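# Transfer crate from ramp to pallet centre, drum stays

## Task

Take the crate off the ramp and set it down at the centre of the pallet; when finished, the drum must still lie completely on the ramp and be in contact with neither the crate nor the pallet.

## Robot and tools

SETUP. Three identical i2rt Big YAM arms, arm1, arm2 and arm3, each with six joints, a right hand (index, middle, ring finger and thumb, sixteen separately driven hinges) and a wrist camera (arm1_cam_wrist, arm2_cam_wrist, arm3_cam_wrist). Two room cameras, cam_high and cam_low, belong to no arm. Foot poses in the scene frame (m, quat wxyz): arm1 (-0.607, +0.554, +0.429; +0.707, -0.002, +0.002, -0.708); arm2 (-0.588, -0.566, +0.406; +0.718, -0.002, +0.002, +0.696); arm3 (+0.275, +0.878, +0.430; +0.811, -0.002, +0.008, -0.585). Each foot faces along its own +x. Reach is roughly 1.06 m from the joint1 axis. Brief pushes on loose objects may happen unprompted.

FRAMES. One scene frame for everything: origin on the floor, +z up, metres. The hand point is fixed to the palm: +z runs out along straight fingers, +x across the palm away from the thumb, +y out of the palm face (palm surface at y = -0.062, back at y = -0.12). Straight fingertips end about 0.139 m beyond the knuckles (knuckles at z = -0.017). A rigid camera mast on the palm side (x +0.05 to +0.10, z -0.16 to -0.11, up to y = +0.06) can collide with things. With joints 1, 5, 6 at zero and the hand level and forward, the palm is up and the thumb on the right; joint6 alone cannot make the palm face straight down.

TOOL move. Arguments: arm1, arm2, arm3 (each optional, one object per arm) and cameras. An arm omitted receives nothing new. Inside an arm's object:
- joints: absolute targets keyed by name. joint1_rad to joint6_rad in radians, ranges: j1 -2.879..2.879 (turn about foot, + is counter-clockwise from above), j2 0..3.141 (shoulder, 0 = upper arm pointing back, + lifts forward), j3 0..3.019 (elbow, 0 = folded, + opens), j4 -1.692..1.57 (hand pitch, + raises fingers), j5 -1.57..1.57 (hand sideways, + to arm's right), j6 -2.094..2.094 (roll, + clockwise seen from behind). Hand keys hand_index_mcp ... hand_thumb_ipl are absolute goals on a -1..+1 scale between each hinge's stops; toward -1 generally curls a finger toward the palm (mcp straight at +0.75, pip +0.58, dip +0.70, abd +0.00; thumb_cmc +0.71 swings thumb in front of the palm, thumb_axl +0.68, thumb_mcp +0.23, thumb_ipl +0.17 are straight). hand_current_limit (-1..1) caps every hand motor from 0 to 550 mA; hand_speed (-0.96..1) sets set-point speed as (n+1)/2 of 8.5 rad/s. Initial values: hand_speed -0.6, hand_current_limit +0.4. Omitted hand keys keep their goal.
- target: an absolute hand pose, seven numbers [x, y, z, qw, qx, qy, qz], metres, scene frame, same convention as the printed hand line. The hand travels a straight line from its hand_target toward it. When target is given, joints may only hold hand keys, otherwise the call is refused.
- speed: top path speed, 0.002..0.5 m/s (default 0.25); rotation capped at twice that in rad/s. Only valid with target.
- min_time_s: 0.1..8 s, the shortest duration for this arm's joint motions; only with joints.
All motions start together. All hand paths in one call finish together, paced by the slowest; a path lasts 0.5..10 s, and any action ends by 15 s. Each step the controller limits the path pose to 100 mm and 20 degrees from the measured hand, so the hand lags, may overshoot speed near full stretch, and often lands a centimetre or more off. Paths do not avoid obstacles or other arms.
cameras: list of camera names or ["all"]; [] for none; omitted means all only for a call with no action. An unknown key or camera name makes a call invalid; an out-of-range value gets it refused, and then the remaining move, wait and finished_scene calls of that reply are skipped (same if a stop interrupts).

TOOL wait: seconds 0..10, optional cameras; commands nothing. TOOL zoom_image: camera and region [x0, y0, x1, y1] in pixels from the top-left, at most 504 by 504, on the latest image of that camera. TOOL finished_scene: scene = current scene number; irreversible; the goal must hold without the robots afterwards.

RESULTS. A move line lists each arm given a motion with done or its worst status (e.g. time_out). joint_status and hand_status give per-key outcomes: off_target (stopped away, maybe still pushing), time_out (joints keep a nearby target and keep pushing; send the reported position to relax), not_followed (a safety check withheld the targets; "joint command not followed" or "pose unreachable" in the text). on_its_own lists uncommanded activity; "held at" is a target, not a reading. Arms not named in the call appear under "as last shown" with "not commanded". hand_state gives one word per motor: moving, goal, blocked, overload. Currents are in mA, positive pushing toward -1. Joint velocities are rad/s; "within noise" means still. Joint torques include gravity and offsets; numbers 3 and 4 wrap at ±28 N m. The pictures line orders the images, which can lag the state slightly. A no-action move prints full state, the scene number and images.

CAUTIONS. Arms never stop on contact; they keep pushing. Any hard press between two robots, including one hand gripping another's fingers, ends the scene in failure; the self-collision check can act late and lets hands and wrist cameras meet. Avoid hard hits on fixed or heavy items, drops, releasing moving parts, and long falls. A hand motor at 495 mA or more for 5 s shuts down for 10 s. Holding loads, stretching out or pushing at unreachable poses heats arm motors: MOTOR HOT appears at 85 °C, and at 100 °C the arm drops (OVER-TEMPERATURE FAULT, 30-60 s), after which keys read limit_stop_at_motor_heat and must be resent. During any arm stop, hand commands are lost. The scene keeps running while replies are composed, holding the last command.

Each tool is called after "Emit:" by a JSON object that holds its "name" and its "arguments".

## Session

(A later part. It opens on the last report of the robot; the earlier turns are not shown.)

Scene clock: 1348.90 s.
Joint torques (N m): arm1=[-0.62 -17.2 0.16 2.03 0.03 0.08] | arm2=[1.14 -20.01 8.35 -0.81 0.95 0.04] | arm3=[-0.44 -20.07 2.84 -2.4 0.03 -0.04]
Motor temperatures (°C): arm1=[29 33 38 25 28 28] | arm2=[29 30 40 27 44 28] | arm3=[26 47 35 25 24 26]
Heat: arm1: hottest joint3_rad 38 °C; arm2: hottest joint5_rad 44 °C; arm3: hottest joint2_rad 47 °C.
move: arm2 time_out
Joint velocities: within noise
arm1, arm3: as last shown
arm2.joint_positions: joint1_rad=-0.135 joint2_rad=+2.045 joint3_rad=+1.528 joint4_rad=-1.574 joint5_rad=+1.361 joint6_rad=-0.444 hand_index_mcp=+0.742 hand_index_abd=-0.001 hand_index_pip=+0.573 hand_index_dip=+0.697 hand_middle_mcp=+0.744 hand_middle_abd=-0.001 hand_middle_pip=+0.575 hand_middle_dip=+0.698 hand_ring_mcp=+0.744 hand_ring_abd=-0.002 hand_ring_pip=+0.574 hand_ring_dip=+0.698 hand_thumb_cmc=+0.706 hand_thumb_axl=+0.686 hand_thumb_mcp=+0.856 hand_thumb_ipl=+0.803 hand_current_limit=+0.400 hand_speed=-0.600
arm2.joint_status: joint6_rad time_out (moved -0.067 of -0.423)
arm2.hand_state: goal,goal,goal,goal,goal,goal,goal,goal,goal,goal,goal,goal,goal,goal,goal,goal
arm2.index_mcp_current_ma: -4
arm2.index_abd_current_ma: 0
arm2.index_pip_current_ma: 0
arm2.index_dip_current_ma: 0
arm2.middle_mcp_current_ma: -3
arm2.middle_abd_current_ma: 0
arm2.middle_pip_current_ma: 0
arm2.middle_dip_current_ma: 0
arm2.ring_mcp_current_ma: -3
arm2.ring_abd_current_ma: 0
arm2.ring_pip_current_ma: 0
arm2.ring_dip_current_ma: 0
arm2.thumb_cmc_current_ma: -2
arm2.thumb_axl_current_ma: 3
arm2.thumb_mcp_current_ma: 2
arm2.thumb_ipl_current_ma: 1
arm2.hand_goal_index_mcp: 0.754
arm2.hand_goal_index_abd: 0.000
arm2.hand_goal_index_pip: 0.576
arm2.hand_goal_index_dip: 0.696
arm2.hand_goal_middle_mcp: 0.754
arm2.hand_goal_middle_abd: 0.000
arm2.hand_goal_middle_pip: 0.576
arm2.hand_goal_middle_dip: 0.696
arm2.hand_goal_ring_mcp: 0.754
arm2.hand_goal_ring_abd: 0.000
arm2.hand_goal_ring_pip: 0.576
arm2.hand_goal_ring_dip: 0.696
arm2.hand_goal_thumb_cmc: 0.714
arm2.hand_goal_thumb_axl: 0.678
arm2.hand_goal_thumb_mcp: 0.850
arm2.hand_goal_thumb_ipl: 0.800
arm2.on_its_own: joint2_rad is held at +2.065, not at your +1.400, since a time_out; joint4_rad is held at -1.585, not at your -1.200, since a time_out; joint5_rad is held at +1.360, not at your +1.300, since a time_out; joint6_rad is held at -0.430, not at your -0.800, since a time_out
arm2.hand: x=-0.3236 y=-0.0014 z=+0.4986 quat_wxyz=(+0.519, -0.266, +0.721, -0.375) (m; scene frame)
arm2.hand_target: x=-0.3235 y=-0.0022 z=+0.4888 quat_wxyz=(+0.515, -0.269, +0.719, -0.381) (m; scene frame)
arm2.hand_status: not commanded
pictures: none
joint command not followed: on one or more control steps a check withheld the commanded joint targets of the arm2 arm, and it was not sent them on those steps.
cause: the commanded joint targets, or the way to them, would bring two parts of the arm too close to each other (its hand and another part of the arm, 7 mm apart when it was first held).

Emit:
{"name": "move", "arguments": {"arm2": {"joints": {"hand_thumb_mcp": 0.2, "hand_thumb_ipl": 0.17}}}}

Emit:
{"name": "move", "arguments": {"arm2": {"joints": {"joint2_rad": 1.5, "joint3_rad": 1.5, "joint4_rad": -1.0, "joint5_rad": 0.5, "joint6_rad": 0.0}, "min_time_s": 3}}}

Emit:
{"name": "move", "arguments": {"arm2": {"joints": {"joint1_rad": -0.3, "joint2_rad": 1.3, "joint3_rad": 1.3, "joint4_rad": 0.0, "joint5_rad": -0.9, "joint6_rad": 1.5}, "min_time_s": 2.5}, "cameras": ["arm2_cam_wrist", "cam_high", "cam_low"]}}

Scene clock: 1357.37 s.
Joint torques (N m): arm1=[-0.67 -16.56 0.28 2.06 0.07 0.17] | arm2=[0.97 -19.84 8.42 -0.85 1 0.06] | arm3=[-0.21 -19.55 2.82 -2.43 0 -0.02]
Motor temperatures (°C): arm1=[29 33 38 25 28 28] | arm2=[29 30 40 27 44 28] | arm3=[25 47 35 25 24 26]
Heat: arm1: hottest joint3_rad 38 °C; arm2: hottest joint5_rad 44 °C; arm3: hottest joint2_rad 47 °C.
move: arm2 done
Joint velocities: within noise
arm1, arm3: as last shown
arm2.joint_positions: joint1_rad=-0.135 joint2_rad=+2.045 joint3_rad=+1.528 joint4_rad=-1.574 joint5_rad=+1.361 joint6_rad=-0.444 hand_index_mcp=+0.742 hand_index_abd=-0.001 hand_index_pip=+0.573 hand_index_dip=+0.697 hand_middle_mcp=+0.744 hand_middle_abd=-0.001 hand_middle_pip=+0.575 hand_middle_dip=+0.698 hand_ring_mcp=+0.744 hand_ring_abd=-0.002 hand_ring_pip=+0.574 hand_ring_dip=+0.698 hand_thumb_cmc=+0.706 hand_thumb_axl=+0.680 hand_thumb_mcp=+0.201 hand_thumb_ipl=+0.172 hand_current_limit=+0.400 hand_speed=-0.600
arm2.joint_status: all done
arm2.hand_state: goal,goal,goal,goal,goal,goal,goal,goal,goal,goal,goal,goal,goal,goal,goal,goal
arm2.index_mcp_current_ma: -4
arm2.index_abd_current_ma: 0
arm2.index_pip_current_ma: 0
arm2.index_dip_current_ma: 0
arm2.middle_mcp_current_ma: -3
arm2.middle_abd_current_ma: 0
arm2.middle_pip_current_ma: 0
arm2.middle_dip_current_ma: 0
arm2.ring_mcp_current_ma: -3
arm2.ring_abd_current_ma: 0
arm2.ring_pip_current_ma: 0
arm2.ring_dip_current_ma: 0
arm2.thumb_cmc_current_ma: -2
arm2.thumb_axl_current_ma: 0
arm2.thumb_mcp_current_ma: 0
arm2.thumb_ipl_current_ma: 0
arm2.hand_goal_index_mcp: 0.754
arm2.hand_goal_index_abd: 0.000
arm2.hand_goal_index_pip: 0.576
arm2.hand_goal_index_dip: 0.696
arm2.hand_goal_middle_mcp: 0.754
arm2.hand_goal_middle_abd: 0.000
arm2.hand_goal_middle_pip: 0.576
arm2.hand_goal_middle_dip: 0.696
arm2.hand_goal_ring_mcp: 0.754
arm2.hand_goal_ring_abd: 0.000
arm2.hand_goal_ring_pip: 0.576
arm2.hand_goal_ring_dip: 0.696
arm2.hand_goal_thumb_cmc: 0.714
arm2.hand_goal_thumb_axl: 0.678
arm2.hand_goal_thumb_mcp: 0.200
arm2.hand_goal_thumb_ipl: 0.170
arm2.on_its_own: joint2_rad is held at +2.065, not at your +1.400, since a time_out; joint4_rad is held at -1.585, not at your -1.200, since a time_out; joint5_rad is held at +1.360, not at your +1.300, since a time_out; joint6_rad is held at -0.430, not at your -0.800, since a time_out
arm2.hand: x=-0.3236 y=-0.0014 z=+0.4986 quat_wxyz=(+0.519, -0.266, +0.721, -0.375) (m; scene frame)
arm2.hand_target: x=-0.3235 y=-0.0021 z=+0.4888 quat_wxyz=(+0.516, -0.269, +0.719, -0.381) (m; scene frame)
arm2.hand_status: not commanded
pictures: none

Scene clock: 1360.97 s.
Joint torques (N m): arm1=[-0.38 -16.62 -0.01 2.06 0.01 0.12] | arm2=[1.2 -16.85 11.18 2.19 0.46 -0.02] | arm3=[-0.03 -19.78 2.81 -2.43 0.01 -0.06]
Motor temperatures (°C): arm1=[29 33 38 25 28 28] | arm2=[29 30 41 27 43 28] | arm3=[25 47 35 25 24 26]
Heat: arm1: hottest joint3_rad 38 °C; arm2: hottest joint5_rad 43 °C; arm3: hottest joint2_rad 47 °C.
move: arm2 done
Joint velocities: within noise
arm1, arm3: as last shown
arm2.joint_positions: joint1_rad=-0.135 joint2_rad=+1.504 joint3_rad=+1.504 joint4_rad=-1.017 joint5_rad=+0.503 joint6_rad=-0.017 hand_index_mcp=+0.755 hand_index_abd=-0.001 hand_index_pip=+0.574 hand_index_dip=+0.697 hand_middle_mcp=+0.755 hand_middle_abd=-0.001 hand_middle_pip=+0.575 hand_middle_dip=+0.698 hand_ring_mcp=+0.755 hand_ring_abd=-0.002 hand_ring_pip=+0.574 hand_ring_dip=+0.698 hand_thumb_cmc=+0.716 hand_thumb_axl=+0.680 hand_thumb_mcp=+0.199 hand_thumb_ipl=+0.171 hand_current_limit=+0.400 hand_speed=-0.600
arm2.joint_status: all done
arm2.hand_state: goal,goal,goal,goal,goal,goal,goal,goal,goal,goal,goal,goal,goal,goal,goal,goal
arm2.index_mcp_current_ma: 0
arm2.index_abd_current_ma: 0
arm2.index_pip_current_ma: 0
arm2.index_dip_current_ma: 0
arm2.middle_mcp_current_ma: 0
arm2.middle_abd_current_ma: 0
arm2.middle_pip_current_ma: 0
arm2.middle_dip_current_ma: 0
arm2.ring_mcp_current_ma: 0
arm2.ring_abd_current_ma: 0
arm2.ring_pip_current_ma: 0
arm2.ring_dip_current_ma: 0
arm2.thumb_cmc_current_ma: 0
arm2.thumb_axl_current_ma: 0
arm2.thumb_mcp_current_ma: 0
arm2.thumb_ipl_current_ma: 0
arm2.hand_goal_index_mcp: 0.754
arm2.hand_goal_index_abd: 0.000
arm2.hand_goal_index_pip: 0.576
arm2.hand_goal_index_dip: 0.696
arm2.hand_goal_middle_mcp: 0.754
arm2.hand_goal_middle_abd: 0.000
arm2.hand_goal_middle_pip: 0.576
arm2.hand_goal_middle_dip: 0.696
arm2.hand_goal_ring_mcp: 0.754
arm2.hand_goal_ring_abd: 0.000
arm2.hand_goal_ring_pip: 0.576
arm2.hand_goal_ring_dip: 0.696
arm2.hand_goal_thumb_cmc: 0.714
arm2.hand_goal_thumb_axl: 0.678
arm2.hand_goal_thumb_mcp: 0.200
arm2.hand_goal_thumb_ipl: 0.170
arm2.hand: x=-0.3811 y=+0.0432 z=+0.7771 quat_wxyz=(+0.262, +0.137, +0.925, +0.239) (m; scene frame)
arm2.hand_target: x=-0.3802 y=+0.0433 z=+0.7806 quat_wxyz=(+0.259, +0.146, +0.922, +0.250) (m; scene frame)
arm2.hand_status: not commanded
pictures: none

Scene clock: 1364.30 s.
Joint torques (N m): arm1=[-0.38 -17.2 0.09 1.88 0.01 0.17] | arm2=[-0.15 -14.39 11.84 2.86 -0.11 -0.08] | arm3=[-1.14 -19.66 2.86 -2.37 0 -0.03]
Motor temperatures (°C): arm1=[29 33 37 25 28 28] | arm2=[29 30 41 27 43 28] | arm3=[25 47 35 25 24 26]
Heat: arm1: hottest joint3_rad 37 °C; arm2: hottest joint5_rad 43 °C; arm3: hottest joint2_rad 47 °C.
move: arm2 done
Joint velocities: within noise
arm1: as last shown
arm2.joint_positions: joint1_rad=-0.285 joint2_rad=+1.308 joint3_rad=+1.304 joint4_rad=-0.020 joint5_rad=-0.897 joint6_rad=+1.483 hand_index_mcp=+0.757 hand_index_abd=+0.002 hand_index_pip=+0.575 hand_index_dip=+0.697 hand_middle_mcp=+0.757 hand_middle_abd=+0.002 hand_middle_pip=+0.575 hand_middle_dip=+0.698 hand_ring_mcp=+0.757 hand_ring_abd=+0.002 hand_ring_pip=+0.575 hand_ring_dip=+0.698 hand_thumb_cmc=+0.717 hand_thumb_axl=+0.680 hand_thumb_mcp=+0.199 hand_thumb_ipl=+0.171 hand_current_limit=+0.400 hand_speed=-0.600
arm2.joint_status: all done
arm2.hand_state: goal,goal,goal,goal,goal,goal,goal,goal,goal,goal,goal,goal,goal,goal,goal,goal
arm2.index_mcp_current_ma: 0
arm2.index_abd_current_ma: 0
arm2.index_pip_current_ma: 0
arm2.index_dip_current_ma: 0
arm2.middle_mcp_current_ma: 0
arm2.middle_abd_current_ma: 0
arm2.middle_pip_current_ma: 0
arm2.middle_dip_current_ma: 0
arm2.ring_mcp_current_ma: 0
arm2.ring_abd_current_ma: 0
arm2.ring_pip_current_ma: 0
arm2.ring_dip_current_ma: 0
arm2.thumb_cmc_current_ma: 0
arm2.thumb_axl_current_ma: 0
arm2.thumb_mcp_current_ma: 0
arm2.thumb_ipl_current_ma: 0
arm2.hand_goal_index_mcp: 0.754
arm2.hand_goal_index_abd: 0.000
arm2.hand_goal_index_pip: 0.576
arm2.hand_goal_index_dip: 0.696
arm2.hand_goal_middle_mcp: 0.754
arm2.hand_goal_middle_abd: 0.000
arm2.hand_goal_middle_pip: 0.576
arm2.hand_goal_middle_dip: 0.696
arm2.hand_goal_ring_mcp: 0.754
arm2.hand_goal_ring_abd: 0.000
arm2.hand_goal_ring_pip: 0.576
arm2.hand_goal_ring_dip: 0.696
arm2.hand_goal_thumb_cmc: 0.714
arm2.hand_goal_thumb_axl: 0.678
arm2.hand_goal_thumb_mcp: 0.200
arm2.hand_goal_thumb_ipl: 0.170
arm2.hand: x=-0.4712 y=+0.0523 z=+0.8936 quat_wxyz=(-0.605, +0.319, +0.639, +0.352) (m; scene frame)
arm2.hand_target: x=-0.4634 y=+0.0478 z=+0.8996 quat_wxyz=(-0.607, +0.320, +0.632, +0.359) (m; scene frame)
arm2.hand_status: not commanded
arm3.joint_positions: joint1_rad=+0.663 joint2_rad=+2.452 joint3_rad=+1.521 joint4_rad=-1.674 joint5_rad=-0.111 joint6_rad=+0.054 hand_index_mcp=+0.243 hand_index_abd=-0.026 hand_index_pip=+0.318 hand_index_dip=+0.412 hand_middle_mcp=+0.143 hand_middle_abd=-0.006 hand_middle_pip=+0.316 hand_middle_dip=+0.418 hand_ring_mcp=+0.050 hand_ring_abd=+0.001 hand_ring_pip=+0.306 hand_ring_dip=+0.413 hand_thumb_cmc=-0.542 hand_thumb_axl=+0.695 hand_thumb_mcp=-0.057 hand_thumb_ipl=+0.044 hand_current_limit=+0.400 hand_speed=-0.600
arm3.joint_status: not commanded
arm3.hand_state: blocked,blocked,blocked,goal,blocked,goal,blocked,goal,blocked,goal,blocked,goal,blocked,goal,blocked,blocked
arm3.index_mcp_current_ma: 385
arm3.index_abd_current_ma: -27
arm3.index_pip_current_ma: 61
arm3.index_dip_current_ma: 11
arm3.middle_mcp_current_ma: 254
arm3.middle_abd_current_ma: -3
arm3.middle_pip_current_ma: 54
arm3.middle_dip_current_ma: 20
arm3.ring_mcp_current_ma: 101
arm3.ring_abd_current_ma: 0
arm3.ring_pip_current_ma: 33
arm3.ring_dip_current_ma: 12
arm3.thumb_cmc_current_ma: 39
arm3.thumb_axl_current_ma: 24
arm3.thumb_mcp_current_ma: 385
arm3.thumb_ipl_current_ma: 119
arm3.hand_goal_index_mcp: 0.120
arm3.hand_goal_index_abd: 0.000
arm3.hand_goal_index_pip: 0.280
arm3.hand_goal_index_dip: 0.400
arm3.hand_goal_middle_mcp: 0.050
arm3.hand_goal_middle_abd: 0.000
arm3.hand_goal_middle_pip: 0.280
arm3.hand_goal_middle_dip: 0.400
arm3.hand_goal_ring_mcp: 0.000
arm3.hand_goal_ring_abd: 0.000
arm3.hand_goal_ring_pip: 0.280
arm3.hand_goal_ring_dip: 0.400
arm3.hand_goal_thumb_cmc: -0.570
arm3.hand_goal_thumb_axl: 0.678
arm3.hand_goal_thumb_mcp: -0.300
arm3.hand_goal_thumb_ipl: 0.000
arm3.hand: x=+0.6119 y=+0.6433 z=+0.2366 quat_wxyz=(-0.458, +0.785, +0.361, -0.208) (m; scene frame)
arm3.hand_target: x=+0.6155 y=+0.6403 z=+0.2493 quat_wxyz=(-0.451, +0.788, +0.364, -0.207) (m; scene frame)
arm3.hand_status: not commanded
pictures: arm2_cam_wrist, cam_high, cam_low
Images, in order (width x height): arm2_cam_wrist 672x504, cam_high 672x504, cam_low 672x504.

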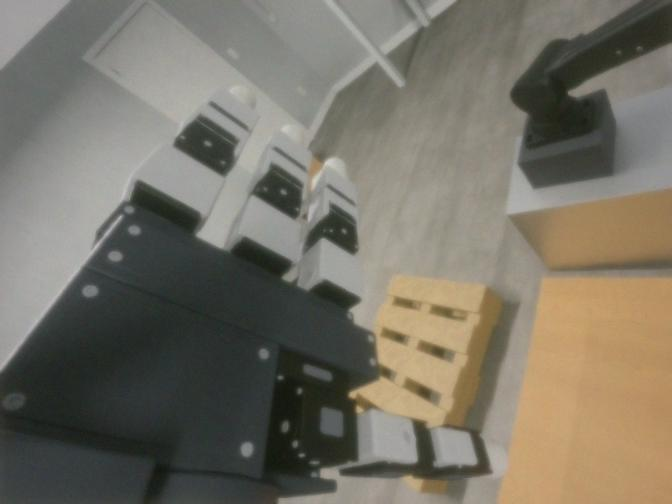

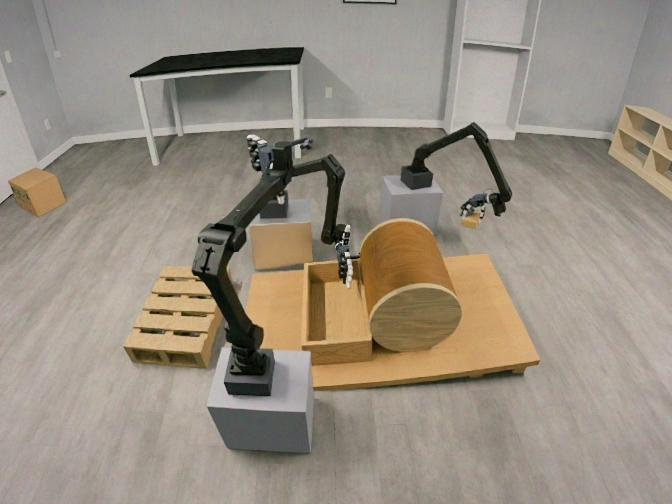

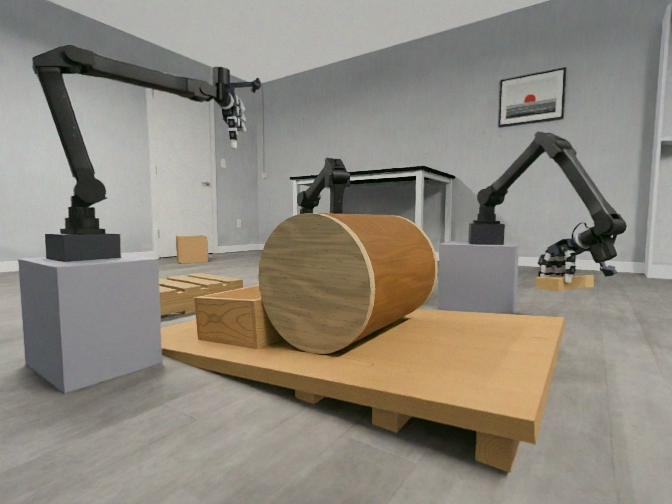

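Emit:
{"name": "move", "arguments": {"arm1": {"target": [-0.25, 0.25, 0.6, 0.521, 0.478, 0.521, -0.478], "speed": 0.25}, "arm2": {"joints": {"joint1_rad": -1.15, "joint2_rad": 1.2, "joint3_rad": 1.1, "joint4_rad": 0.1, "joint5_rad": -1.2, "joint6_rad": 1.5}, "min_time_s": 3}}}

Emit:
{"name": "move", "arguments": {"arm2": {"target": [-0.13, -0.13, 0.36, 0.521, -0.478, -0.521, -0.478], "speed": 0.3}, "cameras": ["arm2_cam_wrist", "cam_high", "cam_low"]}}

Scene clock: 1413.03 s.
Joint torques (N m): arm1=[0.32 -9.41 3.78 1.21 0.15 0.17] | arm2=[0.38 -12.45 11.4 2.56 -0.11 -0.08] | arm3=[-0.67 -19.96 2.89 -2.47 0.03 -0.04]
Motor temperatures (°C): arm1=[29 34 36 25 28 28] | arm2=[29 30 46 27 39 28] | arm3=[25 47 35 25 24 26]
Heat: arm1: hottest joint3_rad 36 °C; arm2: hottest joint3_rad 46 °C; arm3: hottest joint2_rad 47 °C.
move: arm1 done; arm2 done
Joint velocities: within noise
arm1.joint_positions: joint1_rad=+1.068 joint2_rad=+1.593 joint3_rad=+0.348 joint4_rad=+1.241 joint5_rad=+0.989 joint6_rad=-1.578 hand_index_mcp=+0.755 hand_index_abd=-0.010 hand_index_pip=+0.578 hand_index_dip=+0.699 hand_middle_mcp=+0.755 hand_middle_abd=-0.009 hand_middle_pip=+0.579 hand_middle_dip=+0.699 hand_ring_mcp=+0.755 hand_ring_abd=-0.002 hand_ring_pip=+0.579 hand_ring_dip=+0.699 hand_thumb_cmc=+0.715 hand_thumb_axl=+0.677 hand_thumb_mcp=+0.225 hand_thumb_ipl=+0.168 hand_current_limit=+0.400 hand_speed=-0.600
arm1.joint_status: not commanded
arm1.hand_state: goal,goal,goal,goal,goal,goal,goal,goal,goal,goal,goal,goal,goal,goal,goal,goal
arm1.index_mcp_current_ma: 0
arm1.index_abd_current_ma: -9
arm1.index_pip_current_ma: 1
arm1.index_dip_current_ma: 2
arm1.middle_mcp_current_ma: 0
arm1.middle_abd_current_ma: -7
arm1.middle_pip_current_ma: 2
arm1.middle_dip_current_ma: 2
arm1.ring_mcp_current_ma: 0
arm1.ring_abd_current_ma: -1
arm1.ring_pip_current_ma: 1
arm1.ring_dip_current_ma: 2
arm1.thumb_cmc_current_ma: 1
arm1.thumb_axl_current_ma: 0
arm1.thumb_mcp_current_ma: -1
arm1.thumb_ipl_current_ma: 0
arm1.hand_goal_index_mcp: 0.754
arm1.hand_goal_index_abd: 0.000
arm1.hand_goal_index_pip: 0.576
arm1.hand_goal_index_dip: 0.696
arm1.hand_goal_middle_mcp: 0.754
arm1.hand_goal_middle_abd: 0.000
arm1.hand_goal_middle_pip: 0.576
arm1.hand_goal_middle_dip: 0.696
arm1.hand_goal_ring_mcp: 0.754
arm1.hand_goal_ring_abd: 0.000
arm1.hand_goal_ring_pip: 0.576
arm1.hand_goal_ring_dip: 0.696
arm1.hand_goal_thumb_cmc: 0.714
arm1.hand_goal_thumb_axl: 0.678
arm1.hand_goal_thumb_mcp: 0.226
arm1.hand_goal_thumb_ipl: 0.168
arm1.hand: x=-0.2502 y=+0.2451 z=+0.5945 quat_wxyz=(+0.515, +0.477, +0.523, -0.483) (m; scene frame)
arm1.hand_target: x=-0.2500 y=+0.2498 z=+0.5999 quat_wxyz=(+0.521, +0.478, +0.521, -0.478) (m; scene frame)
arm1.hand_status: done (0.007 m and 1.0 deg from the pose sent, 0.351 m and 4.6 deg at the start; a joint's target at an end of its range on 24 of 105 steps)
arm2.joint_positions: joint1_rad=-1.139 joint2_rad=+1.213 joint3_rad=+1.104 joint4_rad=+0.082 joint5_rad=-1.197 joint6_rad=+1.484 hand_index_mcp=+0.757 hand_index_abd=+0.002 hand_index_pip=+0.575 hand_index_dip=+0.697 hand_middle_mcp=+0.757 hand_middle_abd=+0.002 hand_middle_pip=+0.575 hand_middle_dip=+0.698 hand_ring_mcp=+0.757 hand_ring_abd=+0.002 hand_ring_pip=+0.575 hand_ring_dip=+0.698 hand_thumb_cmc=+0.717 hand_thumb_axl=+0.680 hand_thumb_mcp=+0.199 hand_thumb_ipl=+0.171 hand_current_limit=+0.400 hand_speed=-0.600
arm2.joint_status: all done
arm2.hand_state: goal,goal,goal,goal,goal,goal,goal,goal,goal,goal,goal,goal,goal,goal,goal,goal
arm2.index_mcp_current_ma: 0
arm2.index_abd_current_ma: 0
arm2.index_pip_current_ma: 0
arm2.index_dip_current_ma: 0
arm2.middle_mcp_current_ma: 0
arm2.middle_abd_current_ma: 0
arm2.middle_pip_current_ma: 0
arm2.middle_dip_current_ma: 0
arm2.ring_mcp_current_ma: 0
arm2.ring_abd_current_ma: 0
arm2.ring_pip_current_ma: 0
arm2.ring_dip_current_ma: 0
arm2.thumb_cmc_current_ma: 0
arm2.thumb_axl_current_ma: 0
arm2.thumb_mcp_current_ma: 0
arm2.thumb_ipl_current_ma: 0
arm2.hand_goal_index_mcp: 0.754
arm2.hand_goal_index_abd: 0.000
arm2.hand_goal_index_pip: 0.576
arm2.hand_goal_index_dip: 0.696
arm2.hand_goal_middle_mcp: 0.754
arm2.hand_goal_middle_abd: 0.000
arm2.hand_goal_middle_pip: 0.576
arm2.hand_goal_middle_dip: 0.696
arm2.hand_goal_ring_mcp: 0.754
arm2.hand_goal_ring_abd: 0.000
arm2.hand_goal_ring_pip: 0.576
arm2.hand_goal_ring_dip: 0.696
arm2.hand_goal_thumb_cmc: 0.714
arm2.hand_goal_thumb_axl: 0.678
arm2.hand_goal_thumb_mcp: 0.200
arm2.hand_goal_thumb_ipl: 0.170
arm2.hand: x=-0.1310 y=-0.2293 z=+0.8506 quat_wxyz=(-0.488, +0.481, +0.526, +0.505) (m; scene frame)
arm2.hand_target: x=-0.1318 y=-0.2357 z=+0.8574 quat_wxyz=(-0.486, +0.479, +0.523, +0.511) (m; scene frame)
arm2.hand_status: not commanded
arm3: as last shown
pictures: none

Scene clock: 1415.90 s.
Joint torques (N m): arm1=[0.56 -8.53 3.92 1.13 0.15 0.13] | arm2=[2.2 -17.49 4.74 2.74 0.11 -0.09] | arm3=[-1.03 -19.49 2.77 -2.47 -0.02 -0.01]
Motor temperatures (°C): arm1=[29 34 36 25 27 28] | arm2=[29 30 45 27 38 28] | arm3=[25 47 35 25 24 26]
Heat: arm1: hottest joint3_rad 36 °C; arm2: hottest joint3_rad 45 °C; arm3: hottest joint2_rad 47 °C.
move: arm2 done
Joint velocities: within noise
arm1, arm3: as last shown
arm2.joint_positions: joint1_rad=-0.970 joint2_rad=+2.318 joint3_rad=+0.898 joint4_rad=+1.414 joint5_rad=-1.076 joint6_rad=+1.561 hand_index_mcp=+0.756 hand_index_abd=+0.002 hand_index_pip=+0.575 hand_index_dip=+0.697 hand_middle_mcp=+0.756 hand_middle_abd=+0.002 hand_middle_pip=+0.575 hand_middle_dip=+0.698 hand_ring_mcp=+0.756 hand_ring_abd=+0.002 hand_ring_pip=+0.575 hand_ring_dip=+0.698 hand_thumb_cmc=+0.716 hand_thumb_axl=+0.680 hand_thumb_mcp=+0.199 hand_thumb_ipl=+0.171 hand_current_limit=+0.400 hand_speed=-0.600
arm2.joint_status: not commanded
arm2.hand_state: goal,goal,goal,goal,goal,goal,goal,goal,goal,goal,goal,goal,goal,goal,goal,goal
arm2.index_mcp_current_ma: 0
arm2.index_abd_current_ma: 0
arm2.index_pip_current_ma: 0
arm2.index_dip_current_ma: 0
arm2.middle_mcp_current_ma: 0
arm2.middle_abd_current_ma: 0
arm2.middle_pip_current_ma: 0
arm2.middle_dip_current_ma: 0
arm2.ring_mcp_current_ma: 0
arm2.ring_abd_current_ma: 0
arm2.ring_pip_current_ma: 0
arm2.ring_dip_current_ma: 0
arm2.thumb_cmc_current_ma: 0
arm2.thumb_axl_current_ma: 0
arm2.thumb_mcp_current_ma: 0
arm2.thumb_ipl_current_ma: 0
arm2.hand_goal_index_mcp: 0.754
arm2.hand_goal_index_abd: 0.000
arm2.hand_goal_index_pip: 0.576
arm2.hand_goal_index_dip: 0.696
arm2.hand_goal_middle_mcp: 0.754
arm2.hand_goal_middle_abd: 0.000
arm2.hand_goal_middle_pip: 0.576
arm2.hand_goal_middle_dip: 0.696
arm2.hand_goal_ring_mcp: 0.754
arm2.hand_goal_ring_abd: 0.000
arm2.hand_goal_ring_pip: 0.576
arm2.hand_goal_ring_dip: 0.696
arm2.hand_goal_thumb_cmc: 0.714
arm2.hand_goal_thumb_axl: 0.678
arm2.hand_goal_thumb_mcp: 0.200
arm2.hand_goal_thumb_ipl: 0.170
arm2.hand: x=-0.1278 y=-0.1384 z=+0.3647 quat_wxyz=(-0.515, +0.482, +0.521, +0.480) (m; scene frame)
arm2.hand_target: x=-0.1301 y=-0.1302 z=+0.3603 quat_wxyz=(-0.521, +0.478, +0.521, +0.478) (m; scene frame)
arm2.hand_status: done (0.010 m and 0.8 deg from the pose sent, 0.500 m and 4.9 deg at the start)
pictures: arm2_cam_wrist, cam_high, cam_low
Images, in order (width x height): arm2_cam_wrist 672x504, cam_high 672x504, cam_low 672x504.

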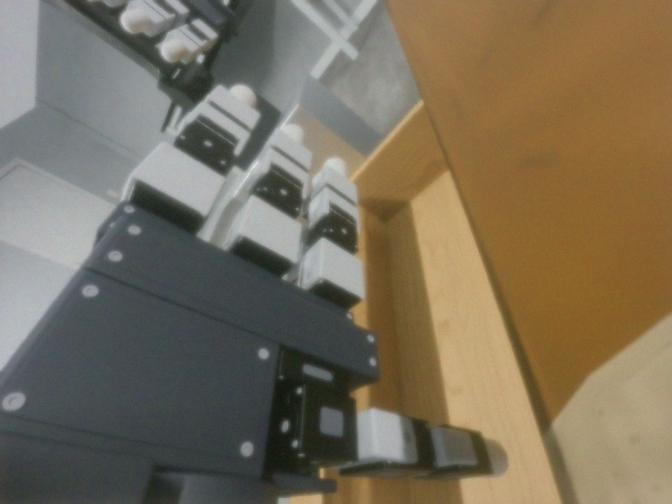

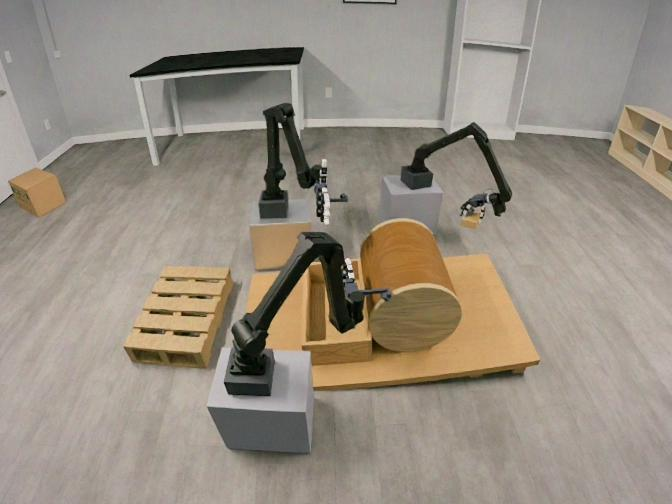

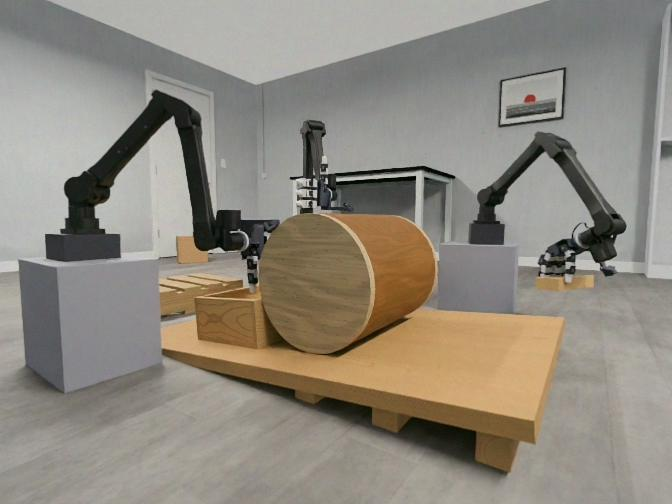

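Emit:
{"name": "move", "arguments": {"arm3": {"joints": {"joint1_rad": -0.6, "joint2_rad": 1.5, "joint3_rad": 1.1, "joint4_rad": -1.66, "joint5_rad": -0.9, "joint6_rad": 0.7}, "min_time_s": 4}, "cameras": ["arm3_cam_wrist", "cam_high", "cam_low"]}}

Scene clock: 1459.60 s.
Joint torques (N m): arm1=[1.26 -9.52 4.08 1.16 0.15 0.17] | arm2=[2.2 -17.38 4.71 2.69 0.11 -0.07] | arm3=[-1.2 -12.4 6.74 -0.57 -0.94 -0.07]
Motor temperatures (°C): arm1=[29 33 36 25 27 28] | arm2=[29 31 40 27 36 28] | arm3=[25 47 35 25 24 26]
Heat: arm1: hottest joint3_rad 36 °C; arm2: hottest joint3_rad 40 °C; arm3: hottest joint2_rad 47 °C.
move: arm3 done
Joint velocities: within noise
arm1, arm2: as last shown
arm2.hand: x=-0.1278 y=-0.1384 z=+0.3647 quat_wxyz=(-0.516, +0.482, +0.521, +0.480) (m; scene frame)
arm3.joint_positions: joint1_rad=-0.596 joint2_rad=+1.527 joint3_rad=+1.104 joint4_rad=-1.666 joint5_rad=-0.895 joint6_rad=+0.691 hand_index_mcp=+0.243 hand_index_abd=-0.026 hand_index_pip=+0.319 hand_index_dip=+0.412 hand_middle_mcp=+0.143 hand_middle_abd=-0.006 hand_middle_pip=+0.316 hand_middle_dip=+0.418 hand_ring_mcp=+0.050 hand_ring_abd=+0.002 hand_ring_pip=+0.306 hand_ring_dip=+0.413 hand_thumb_cmc=-0.540 hand_thumb_axl=+0.695 hand_thumb_mcp=-0.057 hand_thumb_ipl=+0.044 hand_current_limit=+0.400 hand_speed=-0.600
arm3.joint_status: all done
arm3.hand_state: blocked,blocked,blocked,goal,blocked,goal,blocked,goal,blocked,goal,blocked,goal,blocked,goal,blocked,blocked
arm3.index_mcp_current_ma: 385
arm3.index_abd_current_ma: -27
arm3.index_pip_current_ma: 63
arm3.index_dip_current_ma: 11
arm3.middle_mcp_current_ma: 254
arm3.middle_abd_current_ma: -3
arm3.middle_pip_current_ma: 54
arm3.middle_dip_current_ma: 20
arm3.ring_mcp_current_ma: 99
arm3.ring_abd_current_ma: 0
arm3.ring_pip_current_ma: 33
arm3.ring_dip_current_ma: 12
arm3.thumb_cmc_current_ma: 42
arm3.thumb_axl_current_ma: 24
arm3.thumb_mcp_current_ma: 385
arm3.thumb_ipl_current_ma: 119
arm3.hand_goal_index_mcp: 0.120
arm3.hand_goal_index_abd: 0.000
arm3.hand_goal_index_pip: 0.280
arm3.hand_goal_index_dip: 0.400
arm3.hand_goal_middle_mcp: 0.050
arm3.hand_goal_middle_abd: 0.000
arm3.hand_goal_middle_pip: 0.280
arm3.hand_goal_middle_dip: 0.400
arm3.hand_goal_ring_mcp: 0.000
arm3.hand_goal_ring_abd: 0.000
arm3.hand_goal_ring_pip: 0.280
arm3.hand_goal_ring_dip: 0.400
arm3.hand_goal_thumb_cmc: -0.570
arm3.hand_goal_thumb_axl: 0.678
arm3.hand_goal_thumb_mcp: -0.300
arm3.hand_goal_thumb_ipl: 0.000
arm3.hand: x=+0.2698 y=+0.5181 z=+0.5508 quat_wxyz=(-0.311, +0.722, -0.506, +0.354) (m; scene frame)
arm3.hand_target: x=+0.2691 y=+0.5186 z=+0.5585 quat_wxyz=(-0.300, +0.724, -0.507, +0.360) (m; scene frame)
arm3.hand_status: not commanded
pictures: arm3_cam_wrist, cam_high, cam_low
Images, in order (width x height): arm3_cam_wrist 672x504, cam_high 672x504, cam_low 672x504.

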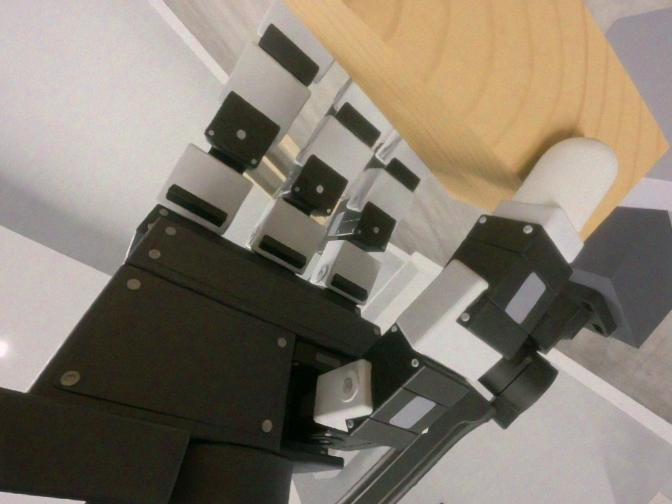

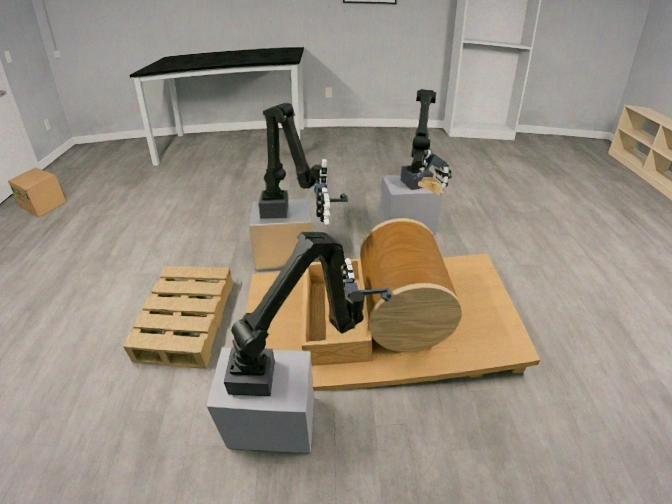

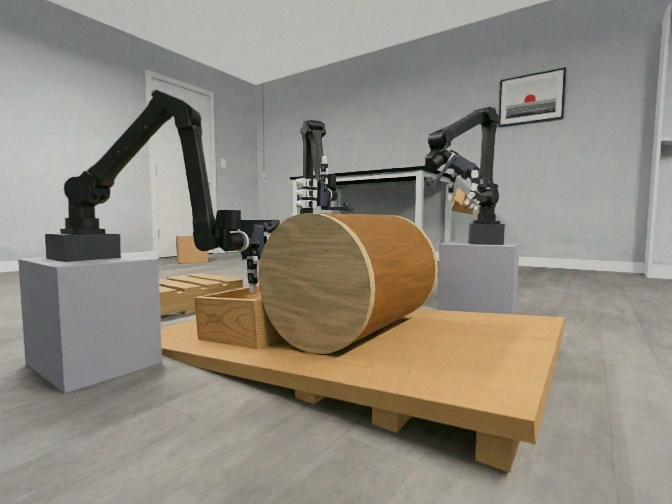

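Emit:
{"name": "move", "arguments": {"arm1": {"joints": {"joint1_rad": 0.2}, "min_time_s": 2}}}

Emit:
{"name": "move", "arguments": {"arm3": {"target": [0.0, 0.16, 0.45, 0.396, -0.621, 0.569, -0.363], "speed": 0.2}, "cameras": ["arm3_cam_wrist", "cam_high", "cam_low"]}}

Scene clock: 1468.87 s.
Joint torques (N m): arm1=[-0.91 -9.17 4.26 1.11 0.08 0.16] | arm2=[2.2 -17.67 4.81 2.73 0.12 -0.05] | arm3=[-1.26 -11.81 6.65 -0.66 -0.95 0]
Motor temperatures (°C): arm1=[29 33 36 25 27 28] | arm2=[29 31 39 27 36 28] | arm3=[25 45 35 25 25 26]
Heat: arm1: hottest joint3_rad 36 °C; arm2: hottest joint3_rad 39 °C; arm3: hottest joint2_rad 45 °C.
move: arm1 done
Joint velocities: within noise
arm1.joint_positions: joint1_rad=+0.207 joint2_rad=+1.593 joint3_rad=+0.348 joint4_rad=+1.241 joint5_rad=+0.991 joint6_rad=-1.578 hand_index_mcp=+0.755 hand_index_abd=-0.010 hand_index_pip=+0.578 hand_index_dip=+0.699 hand_middle_mcp=+0.755 hand_middle_abd=-0.009 hand_middle_pip=+0.579 hand_middle_dip=+0.699 hand_ring_mcp=+0.755 hand_ring_abd=-0.002 hand_ring_pip=+0.578 hand_ring_dip=+0.699 hand_thumb_cmc=+0.715 hand_thumb_axl=+0.677 hand_thumb_mcp=+0.225 hand_thumb_ipl=+0.168 hand_current_limit=+0.400 hand_speed=-0.600
arm1.joint_status: all done
arm1.hand_state: goal,goal,goal,goal,goal,goal,goal,goal,goal,goal,goal,goal,goal,goal,goal,goal
arm1.index_mcp_current_ma: 0
arm1.index_abd_current_ma: -9
arm1.index_pip_current_ma: 1
arm1.index_dip_current_ma: 2
arm1.middle_mcp_current_ma: 0
arm1.middle_abd_current_ma: -7
arm1.middle_pip_current_ma: 1
arm1.middle_dip_current_ma: 2
arm1.ring_mcp_current_ma: 0
arm1.ring_abd_current_ma: -1
arm1.ring_pip_current_ma: 1
arm1.ring_dip_current_ma: 2
arm1.thumb_cmc_current_ma: 1
arm1.thumb_axl_current_ma: 0
arm1.thumb_mcp_current_ma: -1
arm1.thumb_ipl_current_ma: 0
arm1.hand_goal_index_mcp: 0.754
arm1.hand_goal_index_abd: 0.000
arm1.hand_goal_index_pip: 0.576
arm1.hand_goal_index_dip: 0.696
arm1.hand_goal_middle_mcp: 0.754
arm1.hand_goal_middle_abd: 0.000
arm1.hand_goal_middle_pip: 0.576
arm1.hand_goal_middle_dip: 0.696
arm1.hand_goal_ring_mcp: 0.754
arm1.hand_goal_ring_abd: 0.000
arm1.hand_goal_ring_pip: 0.576
arm1.hand_goal_ring_dip: 0.696
arm1.hand_goal_thumb_cmc: 0.714
arm1.hand_goal_thumb_axl: 0.678
arm1.hand_goal_thumb_mcp: 0.226
arm1.hand_goal_thumb_ipl: 0.168
arm1.hand: x=-0.6090 y=+0.0827 z=+0.5962 quat_wxyz=(+0.266, +0.651, +0.275, -0.655) (m; scene frame)
arm1.hand_target: x=-0.6130 y=+0.0856 z=+0.6016 quat_wxyz=(+0.269, +0.653, +0.267, -0.655) (m; scene frame)
arm1.hand_status: not commanded
arm2, arm3: as last shown
arm3.hand: x=+0.2698 y=+0.5182 z=+0.5508 quat_wxyz=(-0.311, +0.722, -0.506, +0.354) (m; scene frame)
pictures: none

Scene clock: 1476.27 s.
Joint torques (N m): arm1=[-0.79 -9.23 4.1 1.16 0.08 0.16] | arm2=[1.9 -17.14 4.79 2.09 0.1 -0.01] | arm3=[-4.54 -19.14 7.31 0.08 1.63 -1.58]
Motor temperatures (°C): arm1=[29 33 36 25 27 28] | arm2=[29 31 39 27 35 28] | arm3=[25 44 39 25 25 29]
Heat: arm1: hottest joint3_rad 36 °C; arm2: hottest joint3_rad 39 °C; arm3: hottest joint2_rad 44 °C.
move: arm3 moving
Joint velocities: within noise
arm1, arm2: as last shown
arm2.joint_positions: joint1_rad=-0.967 joint2_rad=+2.318 joint3_rad=+0.898 joint4_rad=+1.429 joint5_rad=-1.076 joint6_rad=+1.553 hand_index_mcp=+0.756 hand_index_abd=+0.002 hand_index_pip=+0.575 hand_index_dip=+0.697 hand_middle_mcp=+0.756 hand_middle_abd=+0.002 hand_middle_pip=+0.575 hand_middle_dip=+0.698 hand_ring_mcp=+0.756 hand_ring_abd=+0.002 hand_ring_pip=+0.575 hand_ring_dip=+0.698 hand_thumb_cmc=+0.716 hand_thumb_axl=+0.680 hand_thumb_mcp=+0.199 hand_thumb_ipl=+0.171 hand_current_limit=+0.400 hand_speed=-0.600
arm2.hand: x=-0.1285 y=-0.1369 z=+0.3689 quat_wxyz=(-0.513, +0.474, +0.525, +0.486) (m; scene frame)
arm2.hand_target: x=-0.1302 y=-0.1301 z=+0.3602 quat_wxyz=(-0.521, +0.478, +0.521, +0.478) (m; scene frame)
arm3.joint_positions: joint1_rad=-0.799 joint2_rad=+2.569 joint3_rad=+2.664 joint4_rad=-1.684 joint5_rad=-1.202 joint6_rad=+1.460 hand_index_mcp=+0.181 hand_index_abd=+0.043 hand_index_pip=+0.315 hand_index_dip=+0.408 hand_middle_mcp=+0.124 hand_middle_abd=+0.223 hand_middle_pip=+0.334 hand_middle_dip=+0.432 hand_ring_mcp=+0.054 hand_ring_abd=+0.195 hand_ring_pip=+0.325 hand_ring_dip=+0.420 hand_thumb_cmc=-0.538 hand_thumb_axl=+0.701 hand_thumb_mcp=-0.082 hand_thumb_ipl=+0.038 hand_current_limit=+0.400 hand_speed=-0.600
arm3.joint_status: not commanded
arm3.hand_state: blocked,blocked,blocked,goal,blocked,blocked,blocked,blocked,blocked,moving,moving,moving,blocked,blocked,blocked,blocked
arm3.index_mcp_current_ma: 134
arm3.index_abd_current_ma: 58
arm3.index_pip_current_ma: 53
arm3.index_dip_current_ma: 6
arm3.middle_mcp_current_ma: 180
arm3.middle_abd_current_ma: 385
arm3.middle_pip_current_ma: 102
arm3.middle_dip_current_ma: 46
arm3.ring_mcp_current_ma: 112
arm3.ring_abd_current_ma: 360
arm3.ring_pip_current_ma: 79
arm3.ring_dip_current_ma: 24
arm3.thumb_cmc_current_ma: 48
arm3.thumb_axl_current_ma: 37
arm3.thumb_mcp_current_ma: 384
arm3.thumb_ipl_current_ma: 95
arm3.hand_goal_index_mcp: 0.120
arm3.hand_goal_index_abd: 0.000
arm3.hand_goal_index_pip: 0.280
arm3.hand_goal_index_dip: 0.400
arm3.hand_goal_middle_mcp: 0.050
arm3.hand_goal_middle_abd: 0.000
arm3.hand_goal_middle_pip: 0.280
arm3.hand_goal_middle_dip: 0.400
arm3.hand_goal_ring_mcp: 0.000
arm3.hand_goal_ring_abd: 0.000
arm3.hand_goal_ring_pip: 0.280
arm3.hand_goal_ring_dip: 0.400
arm3.hand_goal_thumb_cmc: -0.570
arm3.hand_goal_thumb_axl: 0.678
arm3.hand_goal_thumb_mcp: -0.300
arm3.hand_goal_thumb_ipl: 0.000
arm3.on_its_own: hand_index_mcp moved -0.062 toward your old target +0.120; hand_thumb_mcp moved -0.025 toward your old target -0.300
arm3.hand: x=+0.0525 y=+0.1602 z=+0.5271 quat_wxyz=(-0.269, +0.466, -0.686, +0.489) (m; scene frame)
arm3.hand_target: x=+0.0061 y=+0.1698 z=+0.4542 quat_wxyz=(-0.234, +0.508, -0.680, +0.474) (m; scene frame)
arm3.hand_status: moving (0.093 m and 30.4 deg from the pose sent, 0.460 m and 16.9 deg at the start; pose on its path clipped on 164 of 222 steps; a joint's target at an end of its range on 212 of 222 steps)
pictures: arm3_cam_wrist, cam_high, cam_low
Images, in order (width x height): arm3_cam_wrist 672x504, cam_high 672x504, cam_low 672x504.

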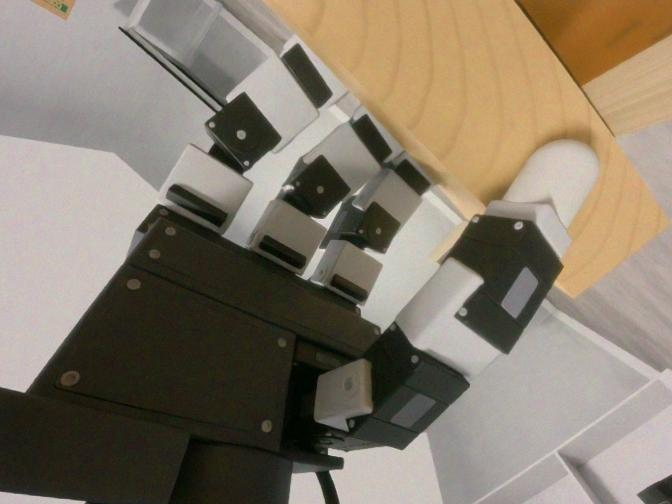

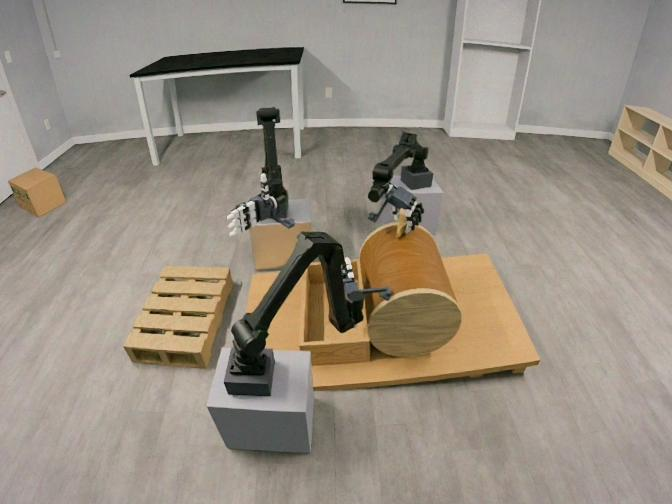

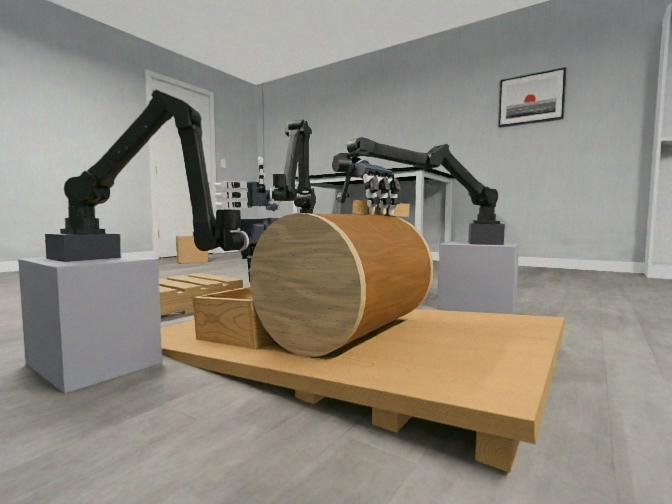

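Emit:
{"name": "move", "arguments": {"arm3": {"joints": {"joint1_rad": -0.5, "joint2_rad": 1.7, "joint3_rad": 1.4, "joint4_rad": -1.66, "joint5_rad": -0.9, "joint6_rad": 0.7}, "min_time_s": 4}, "cameras": ["arm3_cam_wrist", "cam_high"]}}

Emit:
{"name": "zoom_image", "arguments": {"camera": "cam_high", "region": [360, 130, 480, 230]}}

Scene clock: 1516.17 s.
Joint torques (N m): arm1=[-1.14 -8.82 4.04 1.14 0.11 0.17] | arm2=[1.96 -17.32 4.72 2.13 0.11 -0.03] | arm3=[0.09 -16.32 7.1 -0.62 -0.79 -0.21]
Motor temperatures (°C): arm1=[29 32 35 25 27 28] | arm2=[29 31 38 27 34 28] | arm3=[26 43 40 25 29 31]
Heat: arm1: hottest joint3_rad 35 °C; arm2: hottest joint3_rad 38 °C; arm3: hottest joint2_rad 43 °C.
move: arm3 done
Joint velocities: within noise
arm1, arm2: as last shown
arm3.joint_positions: joint1_rad=-0.506 joint2_rad=+1.735 joint3_rad=+1.404 joint4_rad=-1.661 joint5_rad=-0.900 joint6_rad=+0.711 hand_index_mcp=+0.206 hand_index_abd=-0.055 hand_index_pip=+0.321 hand_index_dip=+0.412 hand_middle_mcp=+0.101 hand_middle_abd=+0.007 hand_middle_pip=+0.319 hand_middle_dip=+0.419 hand_ring_mcp=+0.017 hand_ring_abd=+0.000 hand_ring_pip=+0.291 hand_ring_dip=+0.406 hand_thumb_cmc=-0.547 hand_thumb_axl=+0.695 hand_thumb_mcp=-0.103 hand_thumb_ipl=+0.039 hand_current_limit=+0.400 hand_speed=-0.600
arm3.joint_status: all done
arm3.hand_state: blocked,blocked,blocked,goal,blocked,goal,blocked,goal,goal,goal,goal,goal,blocked,goal,blocked,blocked
arm3.index_mcp_current_ma: 225
arm3.index_abd_current_ma: -85
arm3.index_pip_current_ma: 67
arm3.index_dip_current_ma: 10
arm3.middle_mcp_current_ma: 102
arm3.middle_abd_current_ma: 4
arm3.middle_pip_current_ma: 63
arm3.middle_dip_current_ma: 22
arm3.ring_mcp_current_ma: 20
arm3.ring_abd_current_ma: 0
arm3.ring_pip_current_ma: 9
arm3.ring_dip_current_ma: 4
arm3.thumb_cmc_current_ma: 28
arm3.thumb_axl_current_ma: 24
arm3.thumb_mcp_current_ma: 385
arm3.thumb_ipl_current_ma: 96
arm3.hand_goal_index_mcp: 0.120
arm3.hand_goal_index_abd: 0.000
arm3.hand_goal_index_pip: 0.280
arm3.hand_goal_index_dip: 0.400
arm3.hand_goal_middle_mcp: 0.050
arm3.hand_goal_middle_abd: 0.000
arm3.hand_goal_middle_pip: 0.280
arm3.hand_goal_middle_dip: 0.400
arm3.hand_goal_ring_mcp: 0.000
arm3.hand_goal_ring_abd: 0.000
arm3.hand_goal_ring_pip: 0.280
arm3.hand_goal_ring_dip: 0.400
arm3.hand_goal_thumb_cmc: -0.570
arm3.hand_goal_thumb_axl: 0.678
arm3.hand_goal_thumb_mcp: -0.300
arm3.hand_goal_thumb_ipl: 0.000
arm3.on_its_own: hand_middle_mcp moved -0.023 toward your old target +0.050; hand_ring_mcp moved -0.037 to your old target +0.000; hand_thumb_mcp moved -0.021 toward your old target -0.300
arm3.hand: x=+0.2816 y=+0.4087 z=+0.5583 quat_wxyz=(-0.291, +0.756, -0.467, +0.354) (m; scene frame)
arm3.hand_target: x=+0.2853 y=+0.4092 z=+0.5722 quat_wxyz=(-0.277, +0.766, -0.455, +0.360) (m; scene frame)
arm3.hand_status: not commanded
pictures: arm3_cam_wrist, cam_high
Images, in order (width x height): arm3_cam_wrist 672x504, cam_high 672x504.

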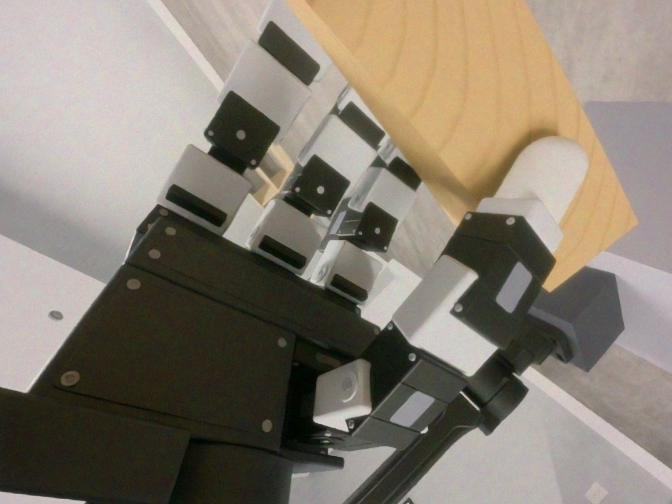

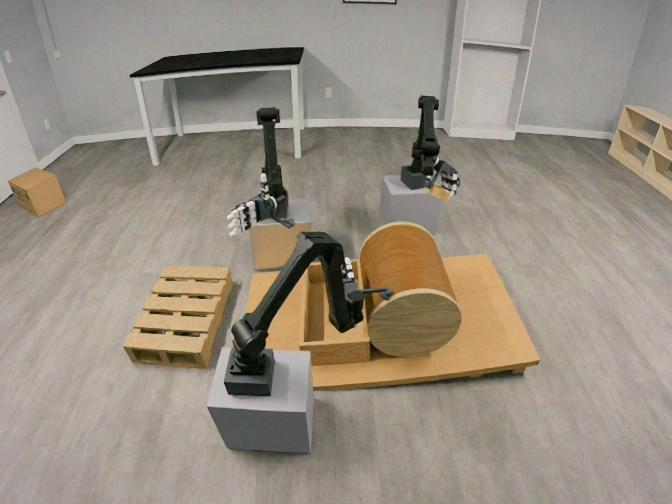

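Scaled by 4.200.

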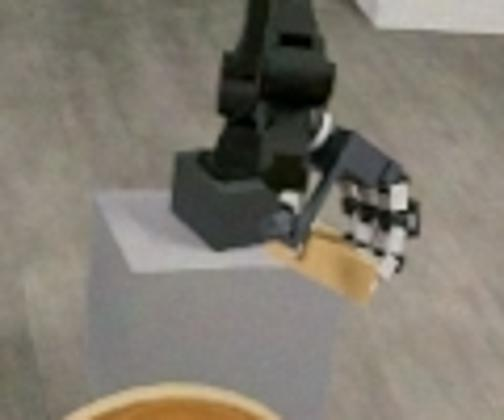

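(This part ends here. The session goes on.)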